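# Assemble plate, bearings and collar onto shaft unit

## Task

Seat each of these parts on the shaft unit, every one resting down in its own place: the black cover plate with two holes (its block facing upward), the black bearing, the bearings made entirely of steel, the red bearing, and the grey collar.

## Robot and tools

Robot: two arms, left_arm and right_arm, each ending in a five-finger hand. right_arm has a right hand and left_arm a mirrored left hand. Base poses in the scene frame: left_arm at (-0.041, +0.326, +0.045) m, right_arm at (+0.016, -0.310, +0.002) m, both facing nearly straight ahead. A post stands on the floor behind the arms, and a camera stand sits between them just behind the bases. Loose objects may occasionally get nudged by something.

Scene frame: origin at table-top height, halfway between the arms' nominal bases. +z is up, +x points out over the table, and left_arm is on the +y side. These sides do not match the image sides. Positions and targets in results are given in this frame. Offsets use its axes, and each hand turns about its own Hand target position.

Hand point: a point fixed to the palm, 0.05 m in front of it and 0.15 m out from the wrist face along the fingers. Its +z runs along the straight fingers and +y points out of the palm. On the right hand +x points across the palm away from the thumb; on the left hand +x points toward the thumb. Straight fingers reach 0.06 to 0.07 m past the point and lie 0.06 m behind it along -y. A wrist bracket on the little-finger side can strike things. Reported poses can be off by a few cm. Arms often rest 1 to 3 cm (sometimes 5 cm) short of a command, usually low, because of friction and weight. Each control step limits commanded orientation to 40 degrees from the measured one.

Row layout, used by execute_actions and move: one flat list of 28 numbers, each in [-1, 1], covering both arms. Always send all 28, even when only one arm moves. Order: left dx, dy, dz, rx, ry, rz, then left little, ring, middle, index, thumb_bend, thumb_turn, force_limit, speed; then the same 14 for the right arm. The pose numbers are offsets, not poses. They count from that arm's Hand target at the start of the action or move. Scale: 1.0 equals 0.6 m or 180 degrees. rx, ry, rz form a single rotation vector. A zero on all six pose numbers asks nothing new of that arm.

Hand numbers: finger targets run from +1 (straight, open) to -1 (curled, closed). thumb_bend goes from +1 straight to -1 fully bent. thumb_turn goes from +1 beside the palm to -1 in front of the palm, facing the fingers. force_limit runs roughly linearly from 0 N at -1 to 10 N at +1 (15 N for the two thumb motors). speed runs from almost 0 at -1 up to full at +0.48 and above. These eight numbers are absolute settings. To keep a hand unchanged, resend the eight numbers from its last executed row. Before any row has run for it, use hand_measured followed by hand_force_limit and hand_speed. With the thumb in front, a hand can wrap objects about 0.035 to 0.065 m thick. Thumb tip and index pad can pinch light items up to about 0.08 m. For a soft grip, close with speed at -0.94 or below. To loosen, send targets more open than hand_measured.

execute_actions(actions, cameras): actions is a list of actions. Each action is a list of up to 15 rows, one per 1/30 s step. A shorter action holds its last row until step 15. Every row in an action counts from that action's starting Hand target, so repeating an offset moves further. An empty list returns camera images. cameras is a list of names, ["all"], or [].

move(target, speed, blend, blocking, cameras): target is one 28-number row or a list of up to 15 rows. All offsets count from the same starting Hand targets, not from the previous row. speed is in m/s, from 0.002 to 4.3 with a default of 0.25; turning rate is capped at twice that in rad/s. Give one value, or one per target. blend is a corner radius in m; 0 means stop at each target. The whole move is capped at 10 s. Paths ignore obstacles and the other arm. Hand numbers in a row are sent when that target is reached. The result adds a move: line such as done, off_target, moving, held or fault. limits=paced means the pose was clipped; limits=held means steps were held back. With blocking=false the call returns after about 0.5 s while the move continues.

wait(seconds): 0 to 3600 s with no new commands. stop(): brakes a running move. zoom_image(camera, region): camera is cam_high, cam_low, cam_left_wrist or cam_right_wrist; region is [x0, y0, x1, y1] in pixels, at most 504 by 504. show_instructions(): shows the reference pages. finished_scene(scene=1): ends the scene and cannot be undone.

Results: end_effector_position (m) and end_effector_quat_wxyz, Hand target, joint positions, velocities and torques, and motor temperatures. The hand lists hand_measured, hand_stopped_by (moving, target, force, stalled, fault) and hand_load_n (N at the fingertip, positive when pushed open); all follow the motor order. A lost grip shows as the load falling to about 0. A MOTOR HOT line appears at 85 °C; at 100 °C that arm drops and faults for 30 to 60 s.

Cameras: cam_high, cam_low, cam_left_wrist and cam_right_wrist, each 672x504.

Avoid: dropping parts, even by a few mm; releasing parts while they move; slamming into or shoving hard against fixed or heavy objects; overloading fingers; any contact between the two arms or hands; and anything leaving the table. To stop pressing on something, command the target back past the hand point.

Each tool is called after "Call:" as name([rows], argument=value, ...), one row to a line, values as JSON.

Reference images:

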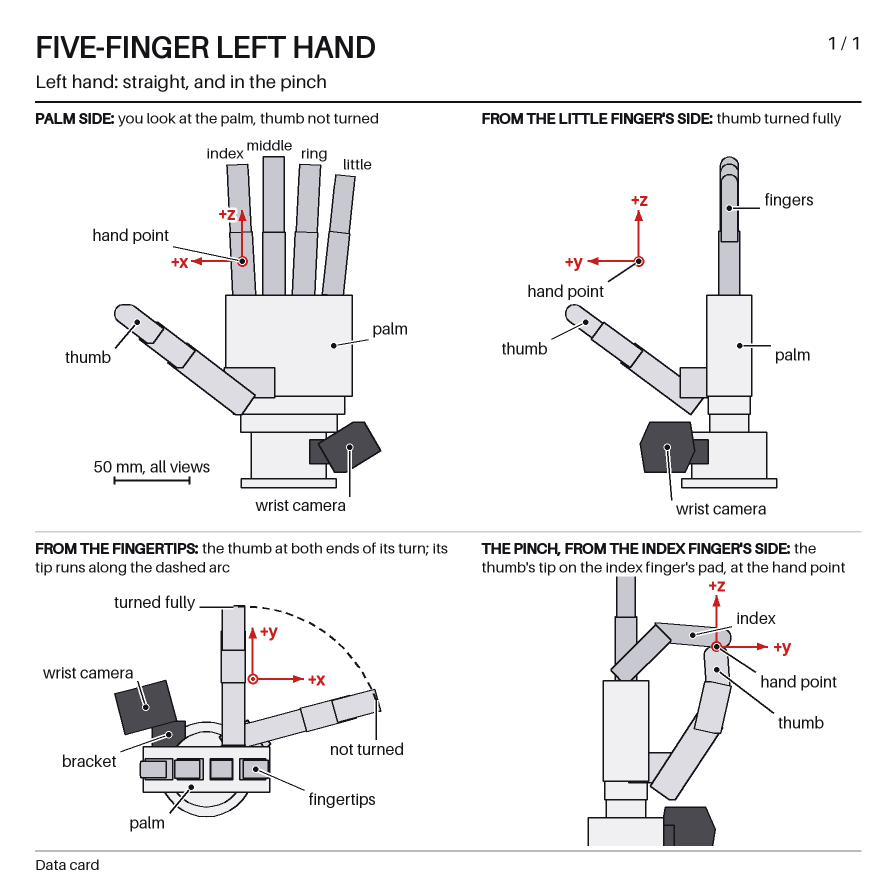

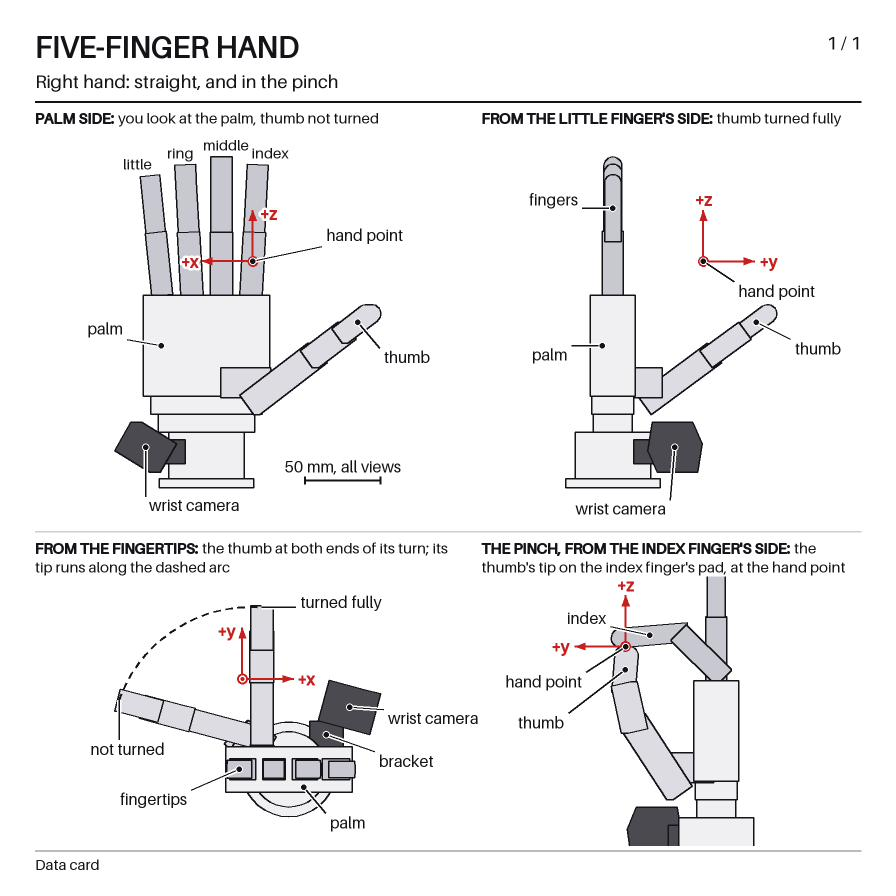

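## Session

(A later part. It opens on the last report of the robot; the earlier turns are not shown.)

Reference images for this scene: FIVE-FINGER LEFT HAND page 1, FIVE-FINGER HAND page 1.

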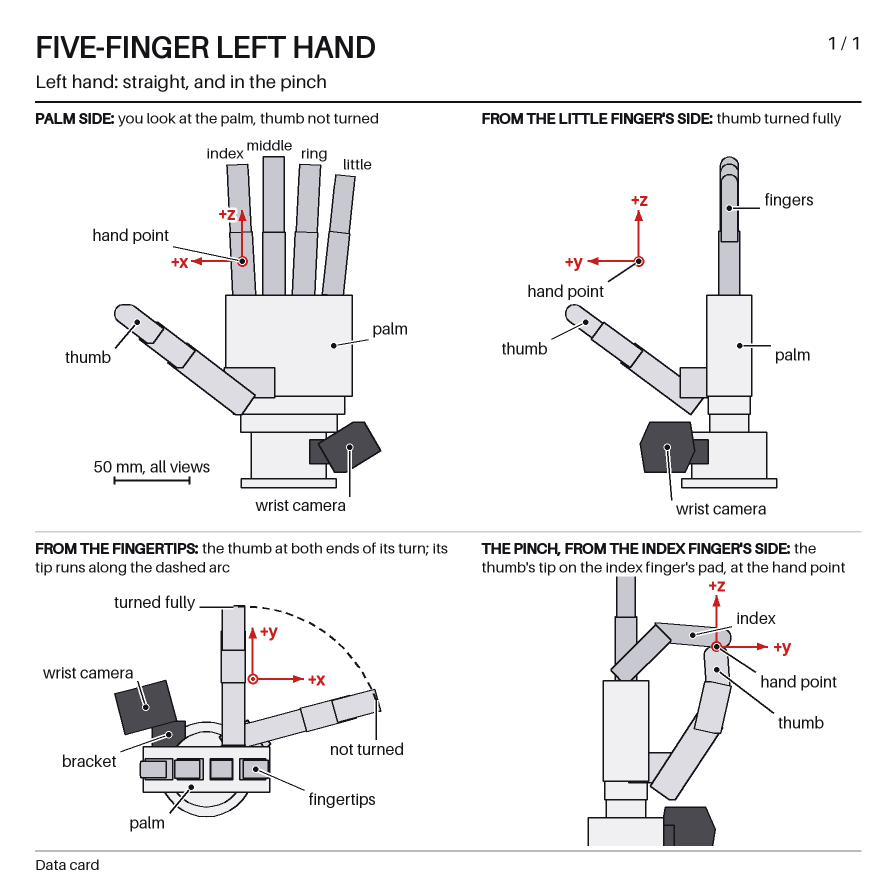

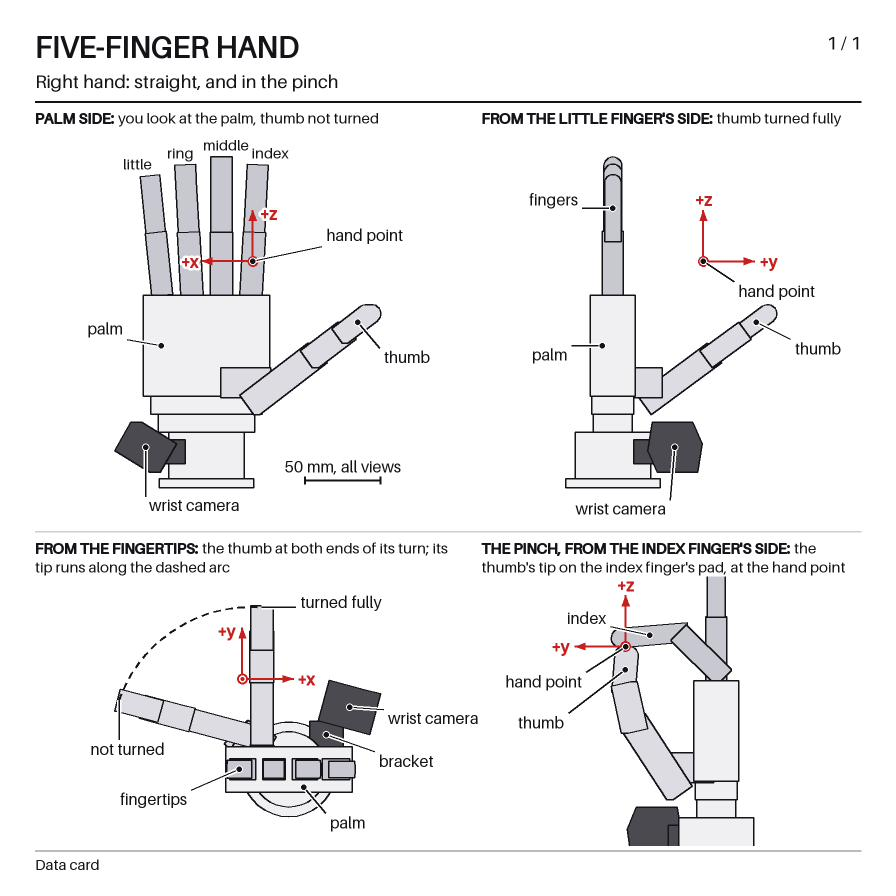

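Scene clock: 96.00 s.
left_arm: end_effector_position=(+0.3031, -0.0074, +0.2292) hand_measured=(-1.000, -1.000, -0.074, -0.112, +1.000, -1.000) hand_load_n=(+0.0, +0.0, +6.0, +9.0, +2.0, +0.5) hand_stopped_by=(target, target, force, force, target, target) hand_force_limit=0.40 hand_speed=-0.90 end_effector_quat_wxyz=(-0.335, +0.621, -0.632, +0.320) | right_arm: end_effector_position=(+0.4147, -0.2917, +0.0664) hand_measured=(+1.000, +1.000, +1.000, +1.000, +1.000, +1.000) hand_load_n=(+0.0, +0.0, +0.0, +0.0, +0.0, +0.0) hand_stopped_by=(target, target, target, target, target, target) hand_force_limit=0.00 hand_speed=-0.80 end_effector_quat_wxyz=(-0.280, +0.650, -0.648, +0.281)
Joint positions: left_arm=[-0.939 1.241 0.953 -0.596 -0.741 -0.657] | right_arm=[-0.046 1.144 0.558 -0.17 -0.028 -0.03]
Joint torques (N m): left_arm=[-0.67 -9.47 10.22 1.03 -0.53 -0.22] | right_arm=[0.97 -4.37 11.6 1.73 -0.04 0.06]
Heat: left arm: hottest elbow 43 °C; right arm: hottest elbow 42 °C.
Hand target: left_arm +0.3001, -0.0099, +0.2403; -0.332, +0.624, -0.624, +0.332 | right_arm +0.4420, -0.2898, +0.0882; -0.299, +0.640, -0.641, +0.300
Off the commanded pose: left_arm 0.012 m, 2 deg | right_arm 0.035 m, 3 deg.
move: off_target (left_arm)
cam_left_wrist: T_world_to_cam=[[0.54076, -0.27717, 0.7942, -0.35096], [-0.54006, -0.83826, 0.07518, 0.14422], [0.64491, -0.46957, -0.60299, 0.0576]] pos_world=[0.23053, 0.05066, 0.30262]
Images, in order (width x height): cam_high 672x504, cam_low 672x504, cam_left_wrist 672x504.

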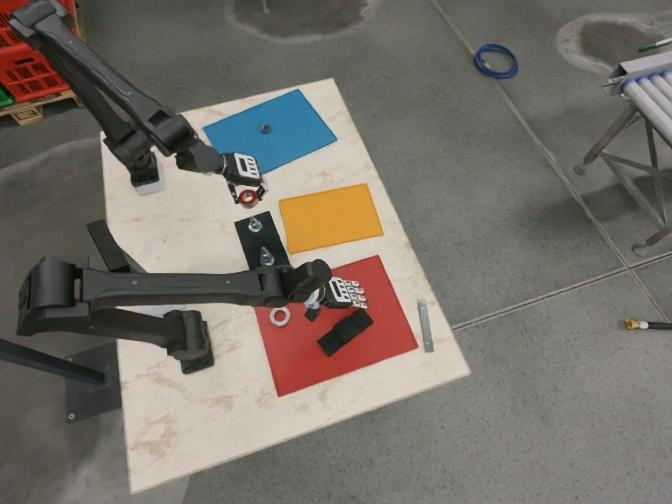

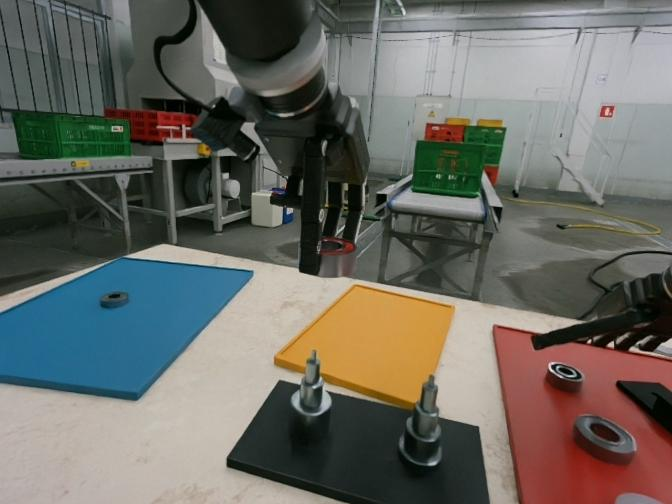

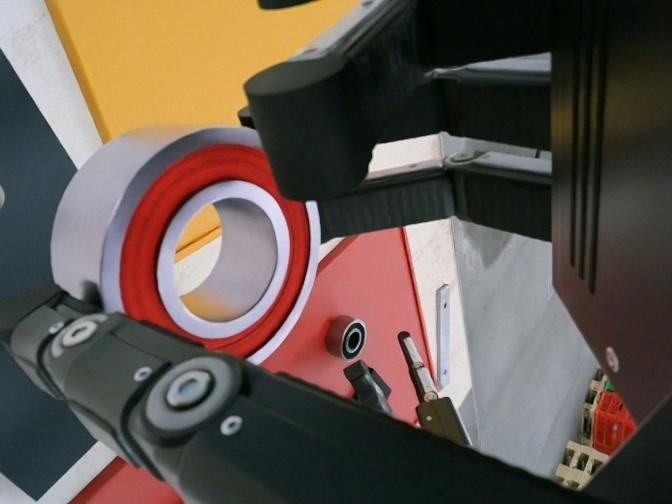

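Call:
move([
  [-0.02,0.006,-0.10, 0,0,0, -1,-1,-0.12,-0.12,1,-1,0.4,-0.9, 0,0,0,0,0,0, 1,1,1,1,1,1,0,-0.8],
], cameras=["cam_low","cam_high","cam_left_wrist"], speed=0.08)

Call:
zoom_image(camera="cam_low", region=[270, 270, 370, 370])

Call:
zoom_image(camera="cam_high", region=[220, 160, 290, 260])

Scene clock: 98.40 s.
left_arm: end_effector_position=(+0.2873, +0.0027, +0.1723) hand_measured=(-1.000, -1.000, -0.074, -0.112, +1.000, -1.000) hand_load_n=(+0.0, +0.5, +6.0, +9.0, +2.0, +0.5) hand_stopped_by=(target, target, force, force, target, target) hand_force_limit=0.40 hand_speed=-0.90 end_effector_quat_wxyz=(-0.336, +0.622, -0.634, +0.314) | right_arm: end_effector_position=(+0.4147, -0.2917, +0.0664) hand_measured=(+1.000, +1.000, +1.000, +1.000, +1.000, +1.000) hand_load_n=(+0.0, +0.0, -0.5, +0.0, +0.0, -0.5) hand_stopped_by=(target, target, target, target, target, target) hand_force_limit=0.00 hand_speed=-0.80 end_effector_quat_wxyz=(-0.280, +0.650, -0.648, +0.281)
Joint positions: left_arm=[-0.958 1.262 0.817 -0.468 -0.755 -0.681] | right_arm=[-0.046 1.144 0.558 -0.17 -0.028 -0.03]
Joint torques (N m): left_arm=[-1.32 -7.12 9.81 2.14 -0.57 -0.15] | right_arm=[0.91 -4.31 11.58 1.74 -0.04 0.06]
Heat: left arm: hottest elbow 43 °C; right arm: hottest elbow 42 °C.
Hand target: left_arm +0.2880, -0.0064, +0.1802; -0.332, +0.624, -0.625, +0.332 | right_arm +0.4420, -0.2898, +0.0882; -0.299, +0.640, -0.641, +0.300
Off the commanded pose: left_arm 0.012 m, 2 deg | right_arm 0.035 m, 3 deg.
move: off_target (left_arm)
cam_left_wrist: T_world_to_cam=[[0.54702, -0.28345, 0.78768, -0.29506], [-0.53745, -0.84032, 0.07085, 0.14846], [0.64181, -0.46209, -0.612, 0.04076]] pos_world=[0.21503, 0.05995, 0.24683]
Images, in order (width x height): cam_high 672x504, cam_low 672x504, cam_left_wrist 672x504.

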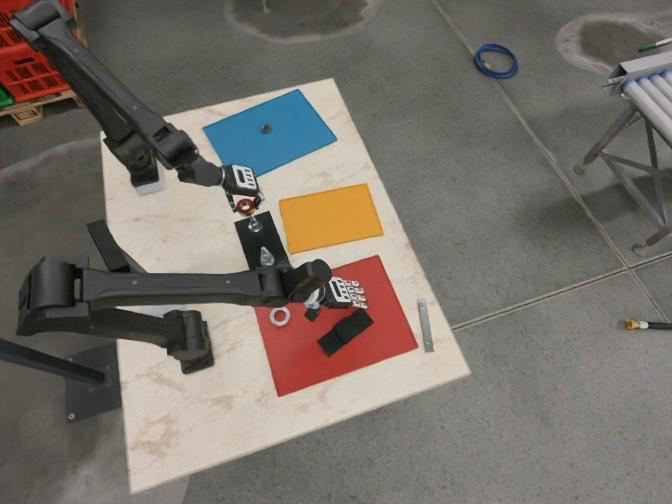

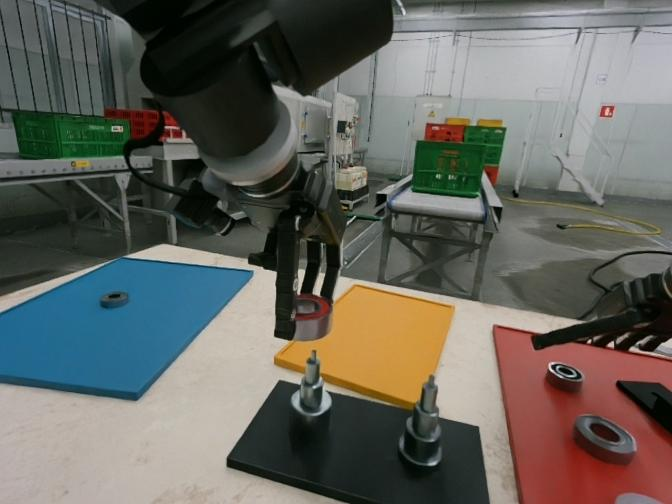

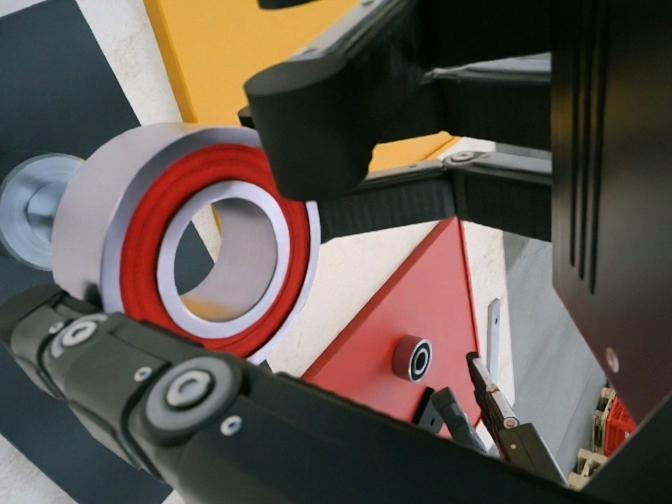

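Scaled by 5.040.

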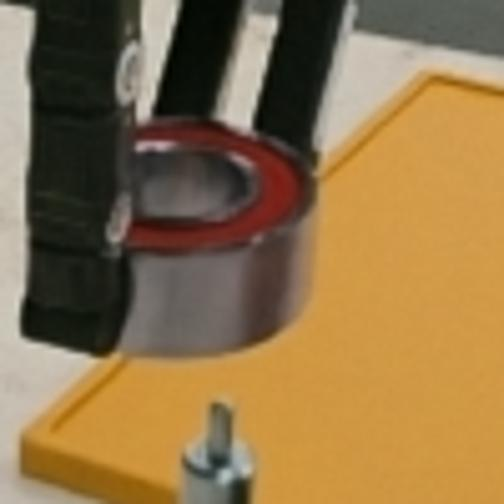

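Scaled by 5.040.

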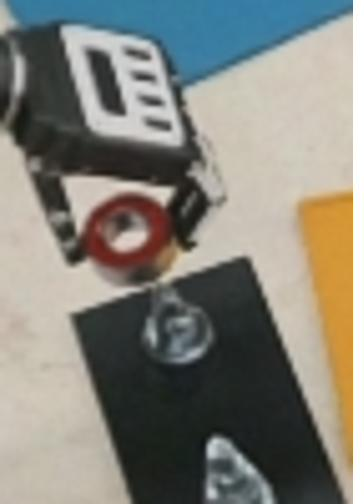

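Call:
move([
  [0.015,-0.018,-0.035, 0,0,0, -1,-1,-0.12,-0.12,1,-1,0.4,-0.9, 0,0,0,0,0,0, 1,1,1,1,1,1,0,-0.8],
], cameras=["cam_low","cam_high","cam_left_wrist"], speed=0.05)

Call:
zoom_image(camera="cam_low", region=[270, 290, 370, 390])

Call:
zoom_image(camera="cam_high", region=[220, 170, 290, 270])

Scene clock: 101.20 s.
left_arm: end_effector_position=(+0.2959, -0.0098, +0.1530) hand_measured=(-1.000, -1.000, -0.074, -0.112, +1.000, -1.000) hand_load_n=(+0.0, +0.0, +6.0, +9.0, +2.0, +1.0) hand_stopped_by=(target, target, force, force, target, target) hand_force_limit=0.40 hand_speed=-0.90 end_effector_quat_wxyz=(-0.336, +0.622, -0.632, +0.317) | right_arm: end_effector_position=(+0.4147, -0.2917, +0.0664) hand_measured=(+1.000, +1.000, +1.000, +1.000, +1.000, +1.000) hand_load_n=(+0.0, +0.0, +0.0, +0.0, +0.0, +0.0) hand_stopped_by=(target, target, target, target, target, target) hand_force_limit=0.00 hand_speed=-0.80 end_effector_quat_wxyz=(-0.280, +0.650, -0.648, +0.281)
Joint positions: left_arm=[-0.958 1.328 0.817 -0.396 -0.755 -0.681] | right_arm=[-0.046 1.144 0.558 -0.17 -0.028 -0.03]
Joint torques (N m): left_arm=[-0.91 -8.06 9.39 2.19 -0.44 -0.16] | right_arm=[0.97 -4.31 11.59 1.74 -0.04 0.06]
Heat: left arm: hottest elbow 44 °C; right arm: hottest elbow 42 °C.
Hand target: left_arm +0.2970, -0.0172, +0.1592; -0.332, +0.624, -0.624, +0.332 | right_arm +0.4420, -0.2898, +0.0882; -0.299, +0.640, -0.641, +0.300
Off the commanded pose: left_arm 0.010 m, 2 deg | right_arm 0.035 m, 3 deg.
move: done
cam_left_wrist: T_world_to_cam=[[0.54426, -0.2794, 0.79102, -0.28776], [-0.53767, -0.83997, 0.07325, 0.14362], [0.64397, -0.46517, -0.60739, 0.01617]] pos_world=[0.22343, 0.04776, 0.22692]
Images, in order (width x height): cam_high 672x504, cam_low 672x504, cam_left_wrist 672x504.

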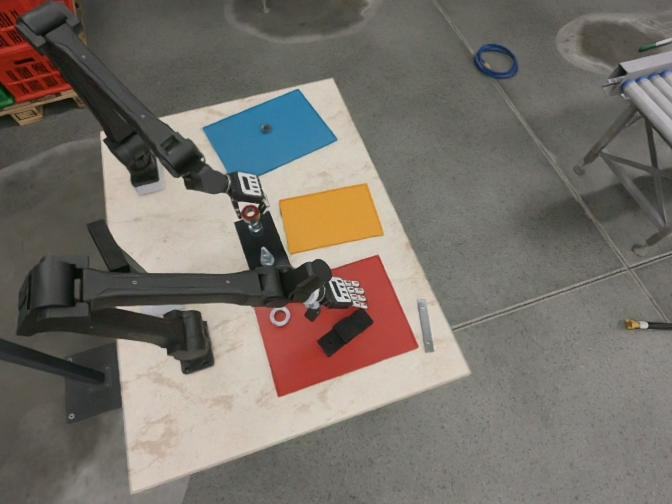

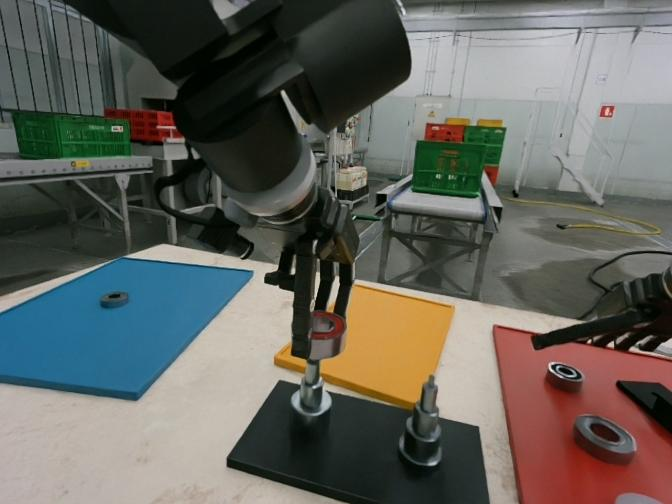

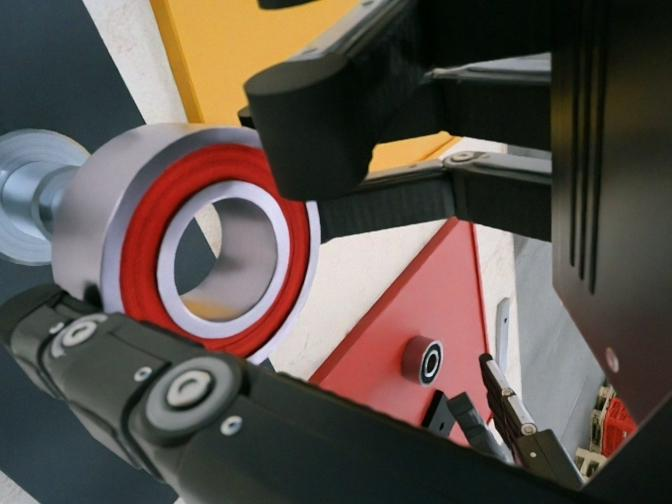

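Scaled by 5.040.

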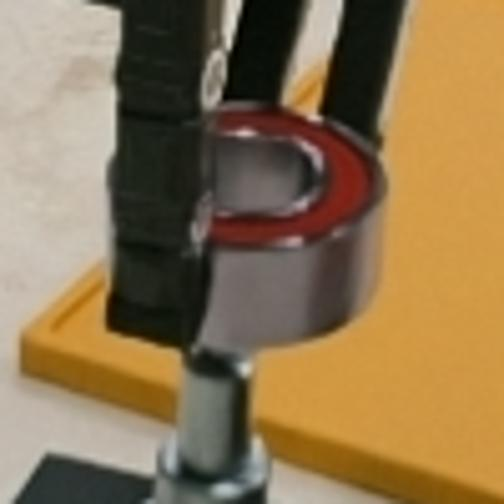

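Scaled by 5.040.

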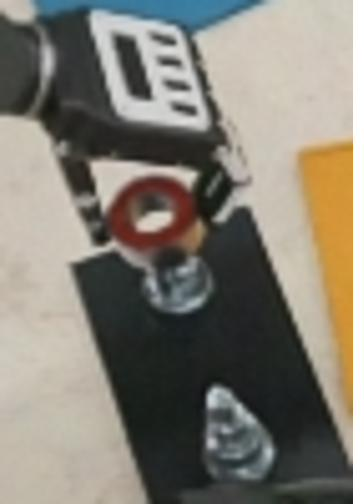

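Call:
move([
  [-0.004,0.005,-0.053, 0,0,0, -1,-1,-0.12,-0.12,1,-1,0.4,-0.9, 0,0,0,0,0,0, 1,1,1,1,1,1,0,-0.8],
], cameras=["cam_low","cam_high","cam_left_wrist"], speed=0.04)

Call:
zoom_image(camera="cam_low", region=[270, 320, 370, 420])

Call:
zoom_image(camera="cam_high", region=[230, 190, 280, 240])

Scene clock: 103.73 s.
left_arm: end_effector_position=(+0.2935, -0.0063, +0.1214) hand_measured=(-1.000, -1.000, -0.074, -0.112, +1.000, -1.000) hand_load_n=(+0.5, +0.0, +6.0, +9.0, +2.0, +0.5) hand_stopped_by=(target, target, force, force, target, target) hand_force_limit=0.40 hand_speed=-0.90 end_effector_quat_wxyz=(-0.336, +0.622, -0.632, +0.317) | right_arm: end_effector_position=(+0.4147, -0.2917, +0.0664) hand_measured=(+1.000, +1.000, +1.000, +1.000, +1.000, +1.000) hand_load_n=(+0.0, +0.0, +0.0, +0.0, +0.0, +0.0) hand_stopped_by=(target, target, target, target, target, target) hand_force_limit=0.00 hand_speed=-0.80 end_effector_quat_wxyz=(-0.280, +0.650, -0.648, +0.281)
Joint positions: left_arm=[-0.958 1.37 0.759 -0.296 -0.755 -0.681] | right_arm=[-0.046 1.144 0.558 -0.17 -0.028 -0.03]
Joint torques (N m): left_arm=[-1.03 -8.06 8.7 2.11 -0.48 -0.13] | right_arm=[0.91 -4.31 11.58 1.76 -0.04 0.05]
Motor temperatures (°C): left_arm=[28 32 44 28 30 28] | right_arm=[32 30 43 29 30 29]
Heat: left arm: hottest elbow 44 °C; right arm: hottest elbow 43 °C.
Hand target: left_arm +0.2945, -0.0141, +0.1273; -0.332, +0.624, -0.625, +0.332 | right_arm +0.4420, -0.2898, +0.0882; -0.299, +0.640, -0.641, +0.300
Off the commanded pose: left_arm 0.010 m, 2 deg | right_arm 0.035 m, 3 deg.
move: done
cam_left_wrist: T_world_to_cam=[[0.5444, -0.27969, 0.79083, -0.26046], [-0.53766, -0.83999, 0.07304, 0.14762], [0.64386, -0.46496, -0.60767, 0.00022]] pos_world=[0.22102, 0.05126, 0.19533]
Images, in order (width x height): cam_high 672x504, cam_low 672x504, cam_left_wrist 672x504.

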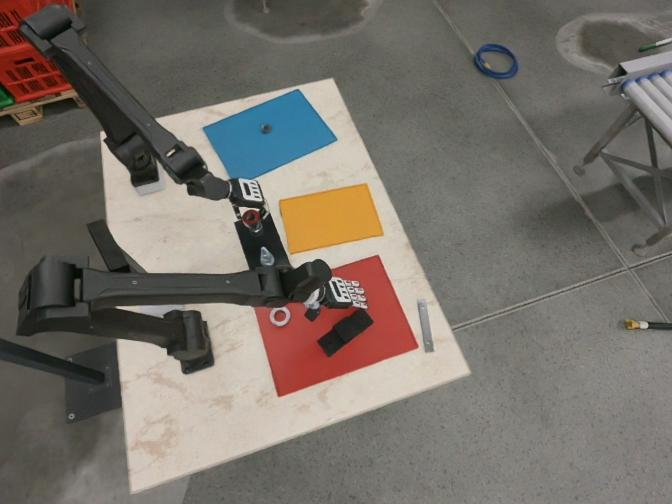

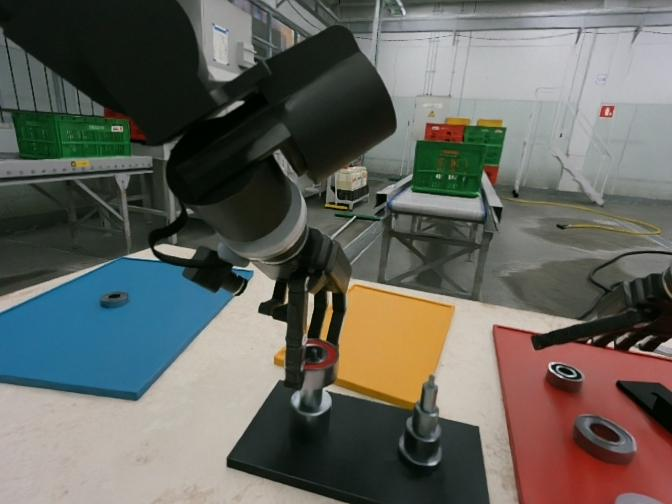

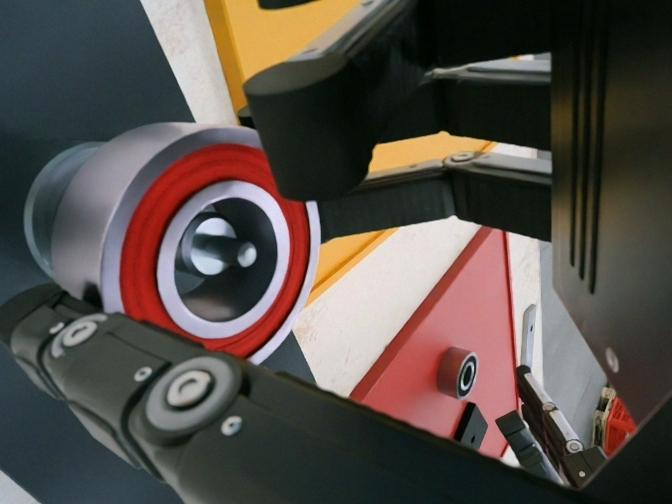

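Scaled by 5.040.

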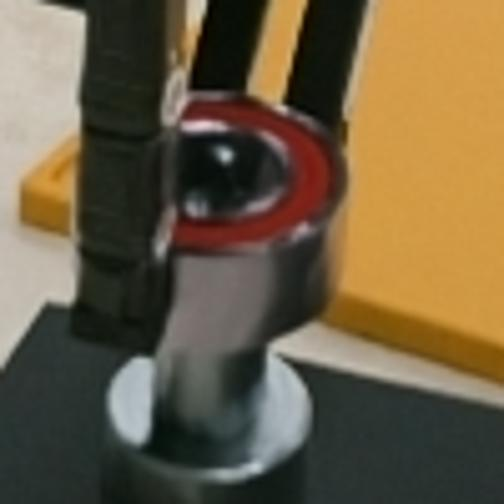

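Scaled by 10.080.

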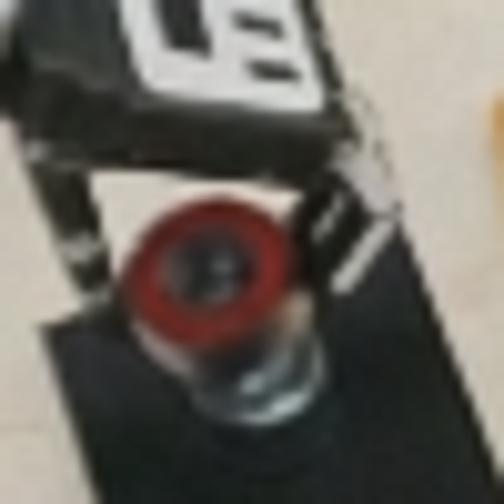

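Call:
zoom_image(camera="cam_left_wrist", region=[90, 120, 330, 370])

Scaled by 2.016.

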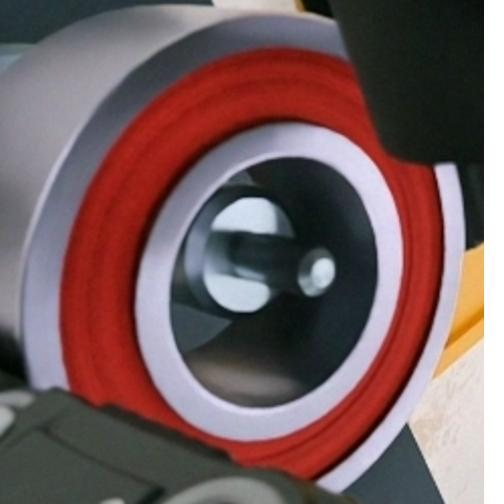

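Call:
move([
  [0.0045,-0.0015,-0.012, 0,0,0, -1,-1,-0.12,-0.12,1,-1,0.4,-0.9, 0,0,0,0,0,0, 1,1,1,1,1,1,0,-0.8],
], cameras=["cam_low","cam_high","cam_left_wrist"], speed=0.04)

Call:
zoom_image(camera="cam_low", region=[270, 320, 370, 420])

Call:
zoom_image(camera="cam_left_wrist", region=[90, 120, 330, 370])

Scene clock: 106.90 s.
left_arm: end_effector_position=(+0.2950, -0.0086, +0.1144) hand_measured=(-1.000, -1.000, -0.074, -0.112, +1.000, -1.000) hand_load_n=(+0.0, +0.0, +6.0, +9.0, +2.0, +1.0) hand_stopped_by=(target, target, force, force, target, target) hand_force_limit=0.40 hand_speed=-0.90 end_effector_quat_wxyz=(-0.335, +0.622, -0.632, +0.318) | right_arm: end_effector_position=(+0.4147, -0.2917, +0.0664) hand_measured=(+1.000, +1.000, +1.000, +1.000, +1.000, +1.000) hand_load_n=(+0.0, +0.0, +0.0, +0.0, +0.0, +0.0) hand_stopped_by=(target, target, target, target, target, target) hand_force_limit=0.00 hand_speed=-0.80 end_effector_quat_wxyz=(-0.280, +0.650, -0.648, +0.281)
Joint positions: left_arm=[-0.958 1.39 0.755 -0.269 -0.754 -0.681] | right_arm=[-0.046 1.144 0.558 -0.17 -0.028 -0.03]
Joint torques (N m): left_arm=[-0.5 -8.23 8.62 2.33 -0.43 -0.1] | right_arm=[0.85 -4.37 11.58 1.73 -0.04 0.05]
Heat: left arm: hottest elbow 43 °C; right arm: hottest elbow 43 °C.
Hand target: left_arm +0.2972, -0.0151, +0.1202; -0.332, +0.624, -0.625, +0.332 | right_arm +0.4420, -0.2898, +0.0882; -0.299, +0.640, -0.641, +0.300
Off the commanded pose: left_arm 0.009 m, 2 deg | right_arm 0.035 m, 3 deg.
move: done
cam_left_wrist: T_world_to_cam=[[0.54321, -0.27764, 0.79236, -0.25624], [-0.53798, -0.83965, 0.07461, 0.1469], [0.64459, -0.46681, -0.60547, -0.00652]] pos_world=[0.22243, 0.04916, 0.18812]
Images, in order (width x height): cam_high 672x504, cam_low 672x504, cam_left_wrist 672x504.

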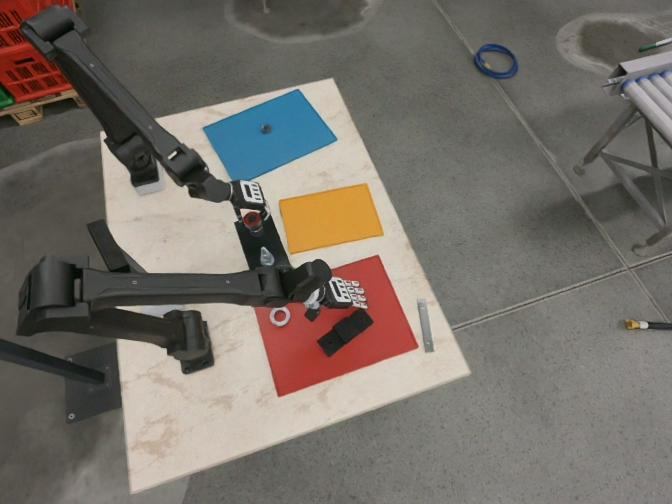

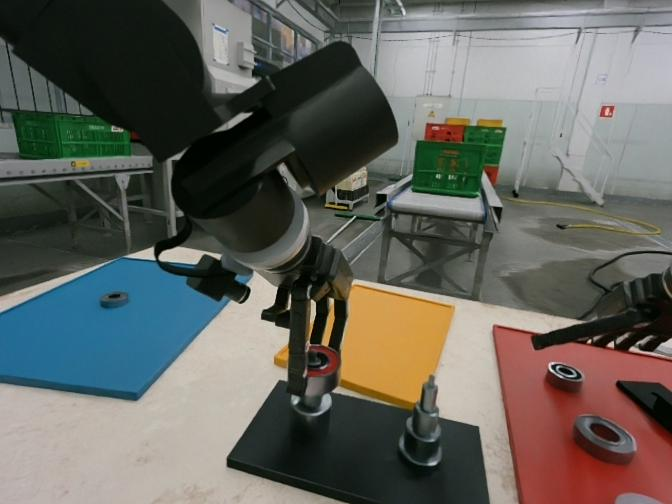

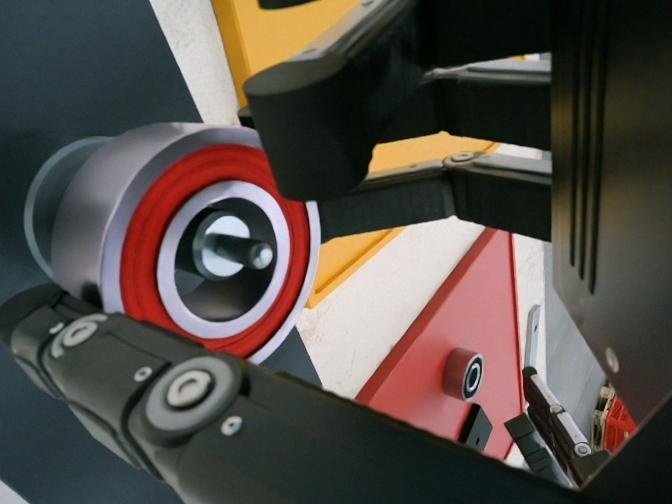

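Scaled by 5.040.

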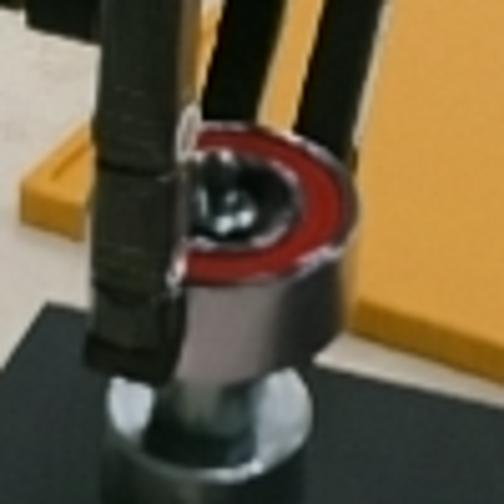

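Scaled by 2.016.

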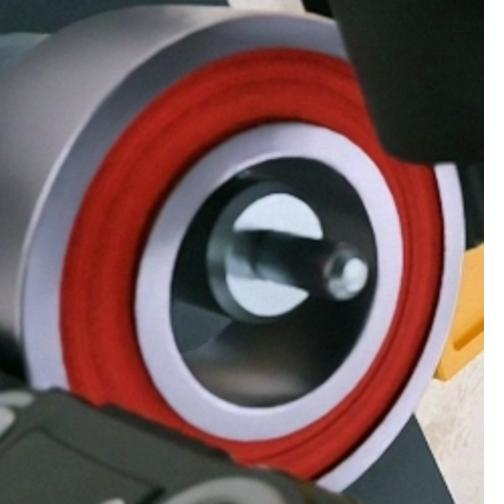

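Call:
zoom_image(camera="cam_high", region=[235, 200, 275, 240])

Scaled by 12.600.

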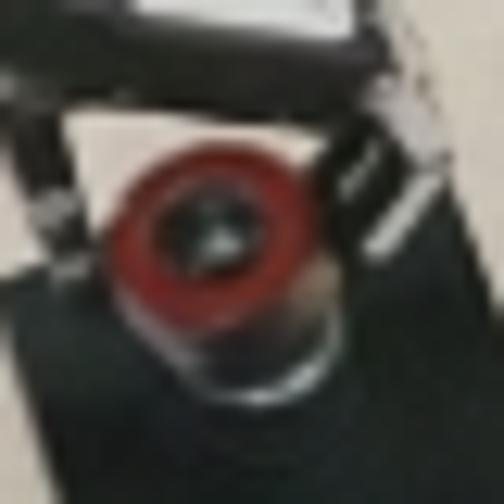

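Call:
move([
  [0.0065,-0.0,-0.004, 0,0,0, -1,-1,-0.12,-0.12,1,-1,0.4,-0.9, 0,0,0,0,0,0, 1,1,1,1,1,1,0,-0.8],
], cameras=["cam_low","cam_high","cam_left_wrist"], speed=0.04)

Call:
zoom_image(camera="cam_low", region=[270, 320, 370, 420])

Call:
zoom_image(camera="cam_left_wrist", region=[90, 120, 330, 370])

Call:
zoom_image(camera="cam_high", region=[235, 200, 275, 240])

Scene clock: 110.13 s.
left_arm: end_effector_position=(+0.2960, -0.0117, +0.1121) hand_measured=(-1.000, -1.000, -0.074, -0.112, +1.000, -1.000) hand_load_n=(+0.0, +0.0, +6.0, +9.0, +2.0, +0.5) hand_stopped_by=(target, target, force, force, target, target) hand_force_limit=0.40 hand_speed=-0.90 end_effector_quat_wxyz=(-0.333, +0.622, -0.632, +0.321) | right_arm: end_effector_position=(+0.4147, -0.2917, +0.0664) hand_measured=(+1.000, +1.000, +1.000, +1.000, +1.000, +1.000) hand_load_n=(+0.0, +0.0, +0.0, +0.0, +0.0, -0.5) hand_stopped_by=(target, target, target, target, target, target) hand_force_limit=0.00 hand_speed=-0.80 end_effector_quat_wxyz=(-0.280, +0.650, -0.648, +0.281)
Joint positions: left_arm=[-0.958 1.399 0.755 -0.254 -0.749 -0.681] | right_arm=[-0.046 1.144 0.558 -0.17 -0.028 -0.03]
Joint torques (N m): left_arm=[0.79 -8.47 8.62 2.13 -0.42 0] | right_arm=[0.91 -4.37 11.58 1.74 -0.04 0.06]
Heat: left arm: hottest elbow 43 °C; right arm: hottest elbow 43 °C.
Hand target: left_arm +0.3011, -0.0151, +0.1178; -0.332, +0.624, -0.625, +0.332 | right_arm +0.4420, -0.2898, +0.0882; -0.299, +0.640, -0.641, +0.300
Off the commanded pose: left_arm 0.008 m, 2 deg | right_arm 0.035 m, 3 deg.
move: done
cam_left_wrist: T_world_to_cam=[[0.54216, -0.27366, 0.79446, -0.25572], [-0.54061, -0.83742, 0.08047, 0.14522], [0.64327, -0.47312, -0.60196, -0.01007]] pos_world=[0.22363, 0.04686, 0.18541]
Images, in order (width x height): cam_high 672x504, cam_low 672x504, cam_left_wrist 672x504.

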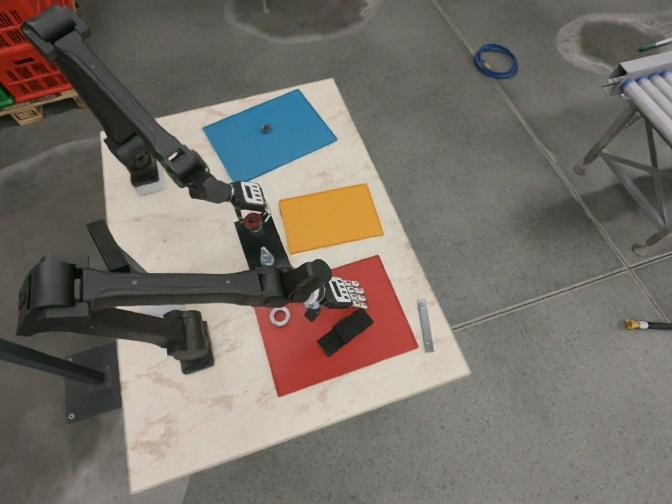

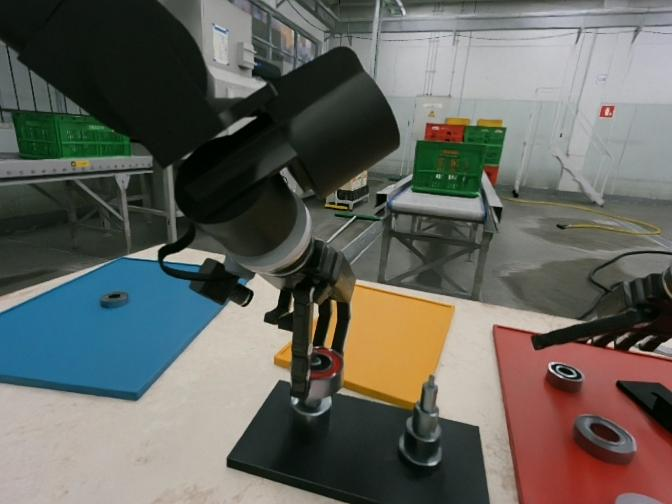

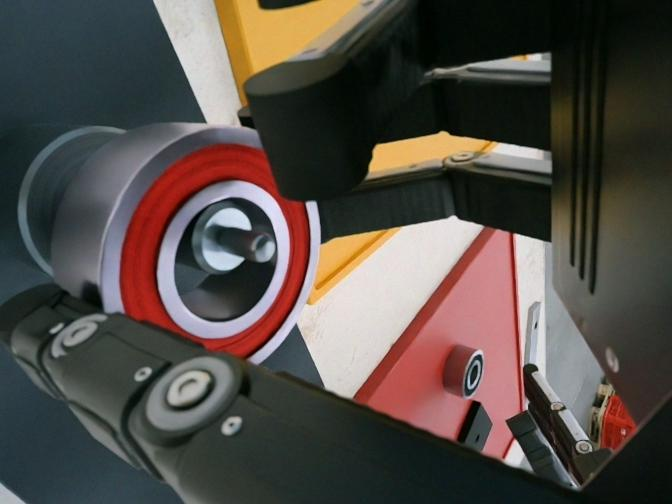

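Scaled by 5.040.

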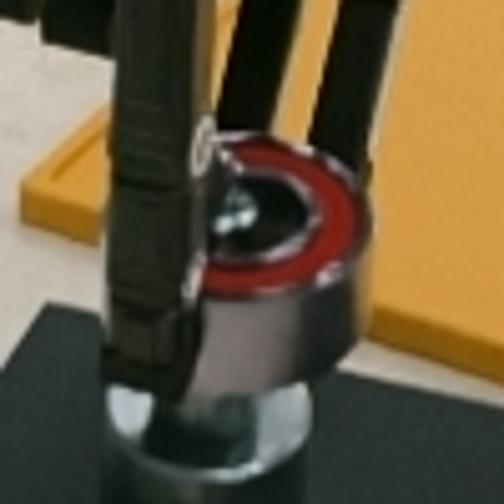

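Scaled by 2.016.

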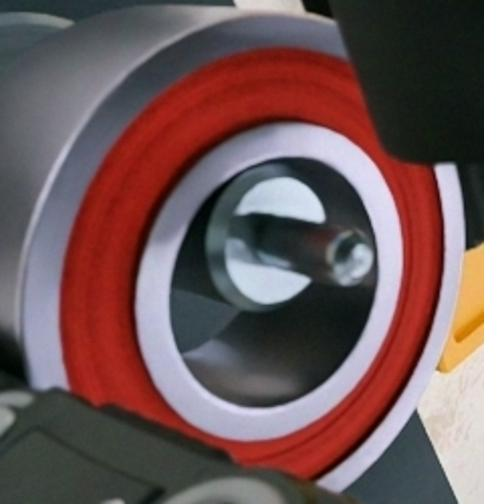

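Scaled by 12.600.

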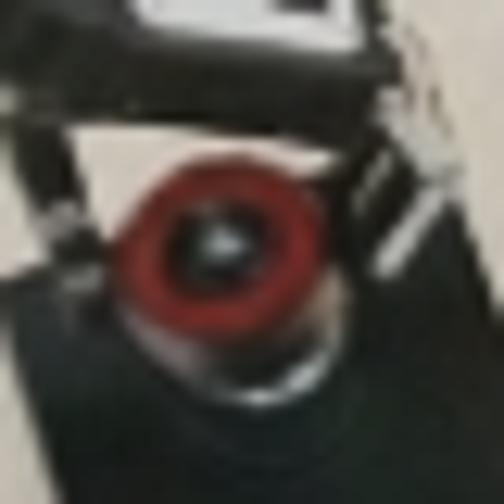

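Call:
move([
  [0.006,0.008,-0.003, 0,0,0, -1,-1,-0.12,-0.12,1,-1,0.4,-0.9, 0,0,0,0,0,0, 1,1,1,1,1,1,0,-0.8],
], cameras=["cam_low","cam_high","cam_left_wrist"], speed=0.04)

Call:
zoom_image(camera="cam_low", region=[270, 320, 370, 420])

Call:
zoom_image(camera="cam_left_wrist", region=[90, 120, 330, 370])

Call:
zoom_image(camera="cam_high", region=[235, 200, 275, 240])

Scene clock: 111.73 s.
left_arm: end_effector_position=(+0.2979, -0.0105, +0.1107) hand_measured=(-1.000, -1.000, -0.074, -0.112, +1.000, -1.000) hand_load_n=(+0.0, +0.0, +6.0, +9.0, +2.0, +0.5) hand_stopped_by=(target, target, force, force, target, target) hand_force_limit=0.40 hand_speed=-0.90 end_effector_quat_wxyz=(-0.331, +0.622, -0.632, +0.323) | right_arm: end_effector_position=(+0.4147, -0.2917, +0.0664) hand_measured=(+1.000, +1.000, +1.000, +1.000, +1.000, +1.000) hand_load_n=(+0.0, +0.0, +0.0, +0.0, +0.0, -0.5) hand_stopped_by=(target, target, target, target, target, target) hand_force_limit=0.00 hand_speed=-0.80 end_effector_quat_wxyz=(-0.280, +0.650, -0.648, +0.281)
Joint positions: left_arm=[-0.95 1.399 0.748 -0.236 -0.74 -0.672] | right_arm=[-0.046 1.144 0.558 -0.17 -0.028 -0.03]
Joint torques (N m): left_arm=[1.2 -8.7 8.49 2.24 -0.41 0.02] | right_arm=[0.85 -4.31 11.59 1.74 -0.04 0.05]
Heat: left arm: hottest elbow 43 °C; right arm: hottest elbow 43 °C.
Hand target: left_arm +0.3048, -0.0102, +0.1161; -0.332, +0.624, -0.624, +0.332 | right_arm +0.4420, -0.2898, +0.0882; -0.299, +0.640, -0.641, +0.300
Off the commanded pose: left_arm 0.009 m, 1 deg | right_arm 0.035 m, 3 deg.
move: done
cam_left_wrist: T_world_to_cam=[[0.54108, -0.2707, 0.79621, -0.2551], [-0.5431, -0.83535, 0.08506, 0.14758], [0.64209, -0.47845, -0.59901, -0.0116]] pos_world=[0.22563, 0.04867, 0.18361]
Images, in order (width x height): cam_high 672x504, cam_low 672x504, cam_left_wrist 672x504.

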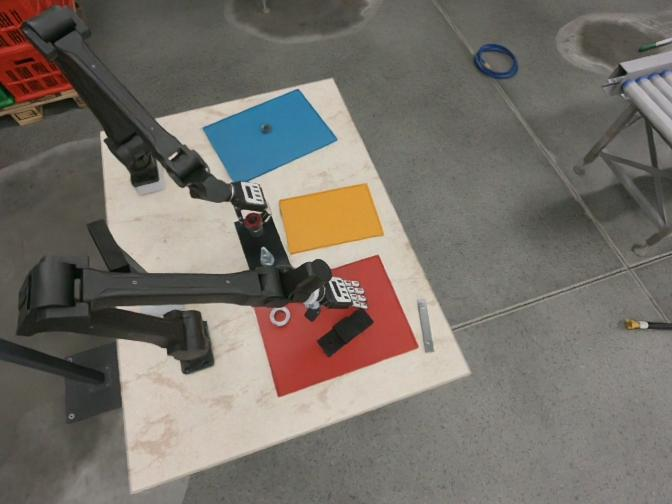

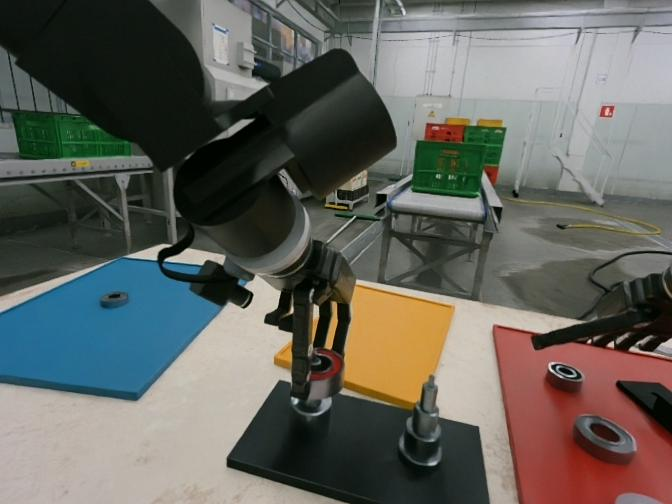

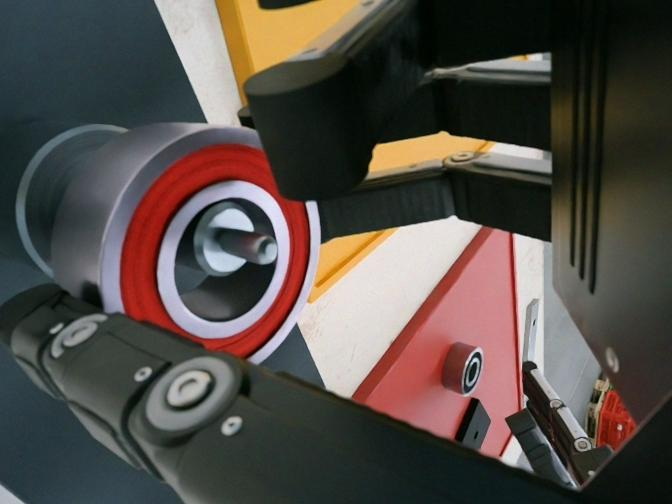

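Scaled by 5.040.

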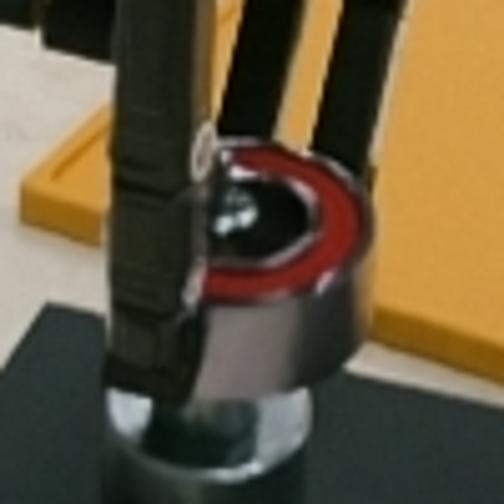

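Scaled by 2.016.

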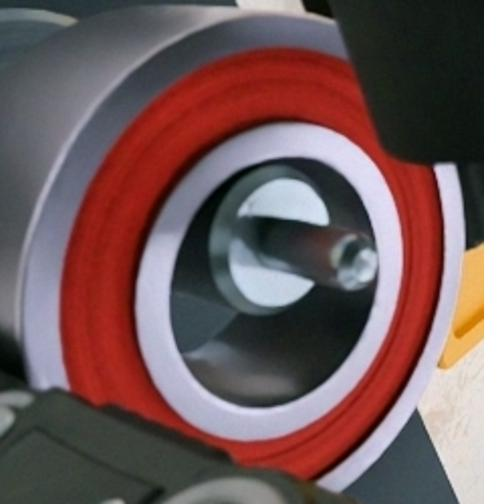

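Scaled by 12.600.

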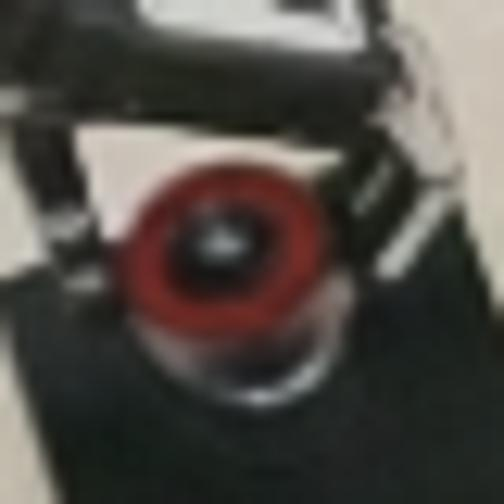

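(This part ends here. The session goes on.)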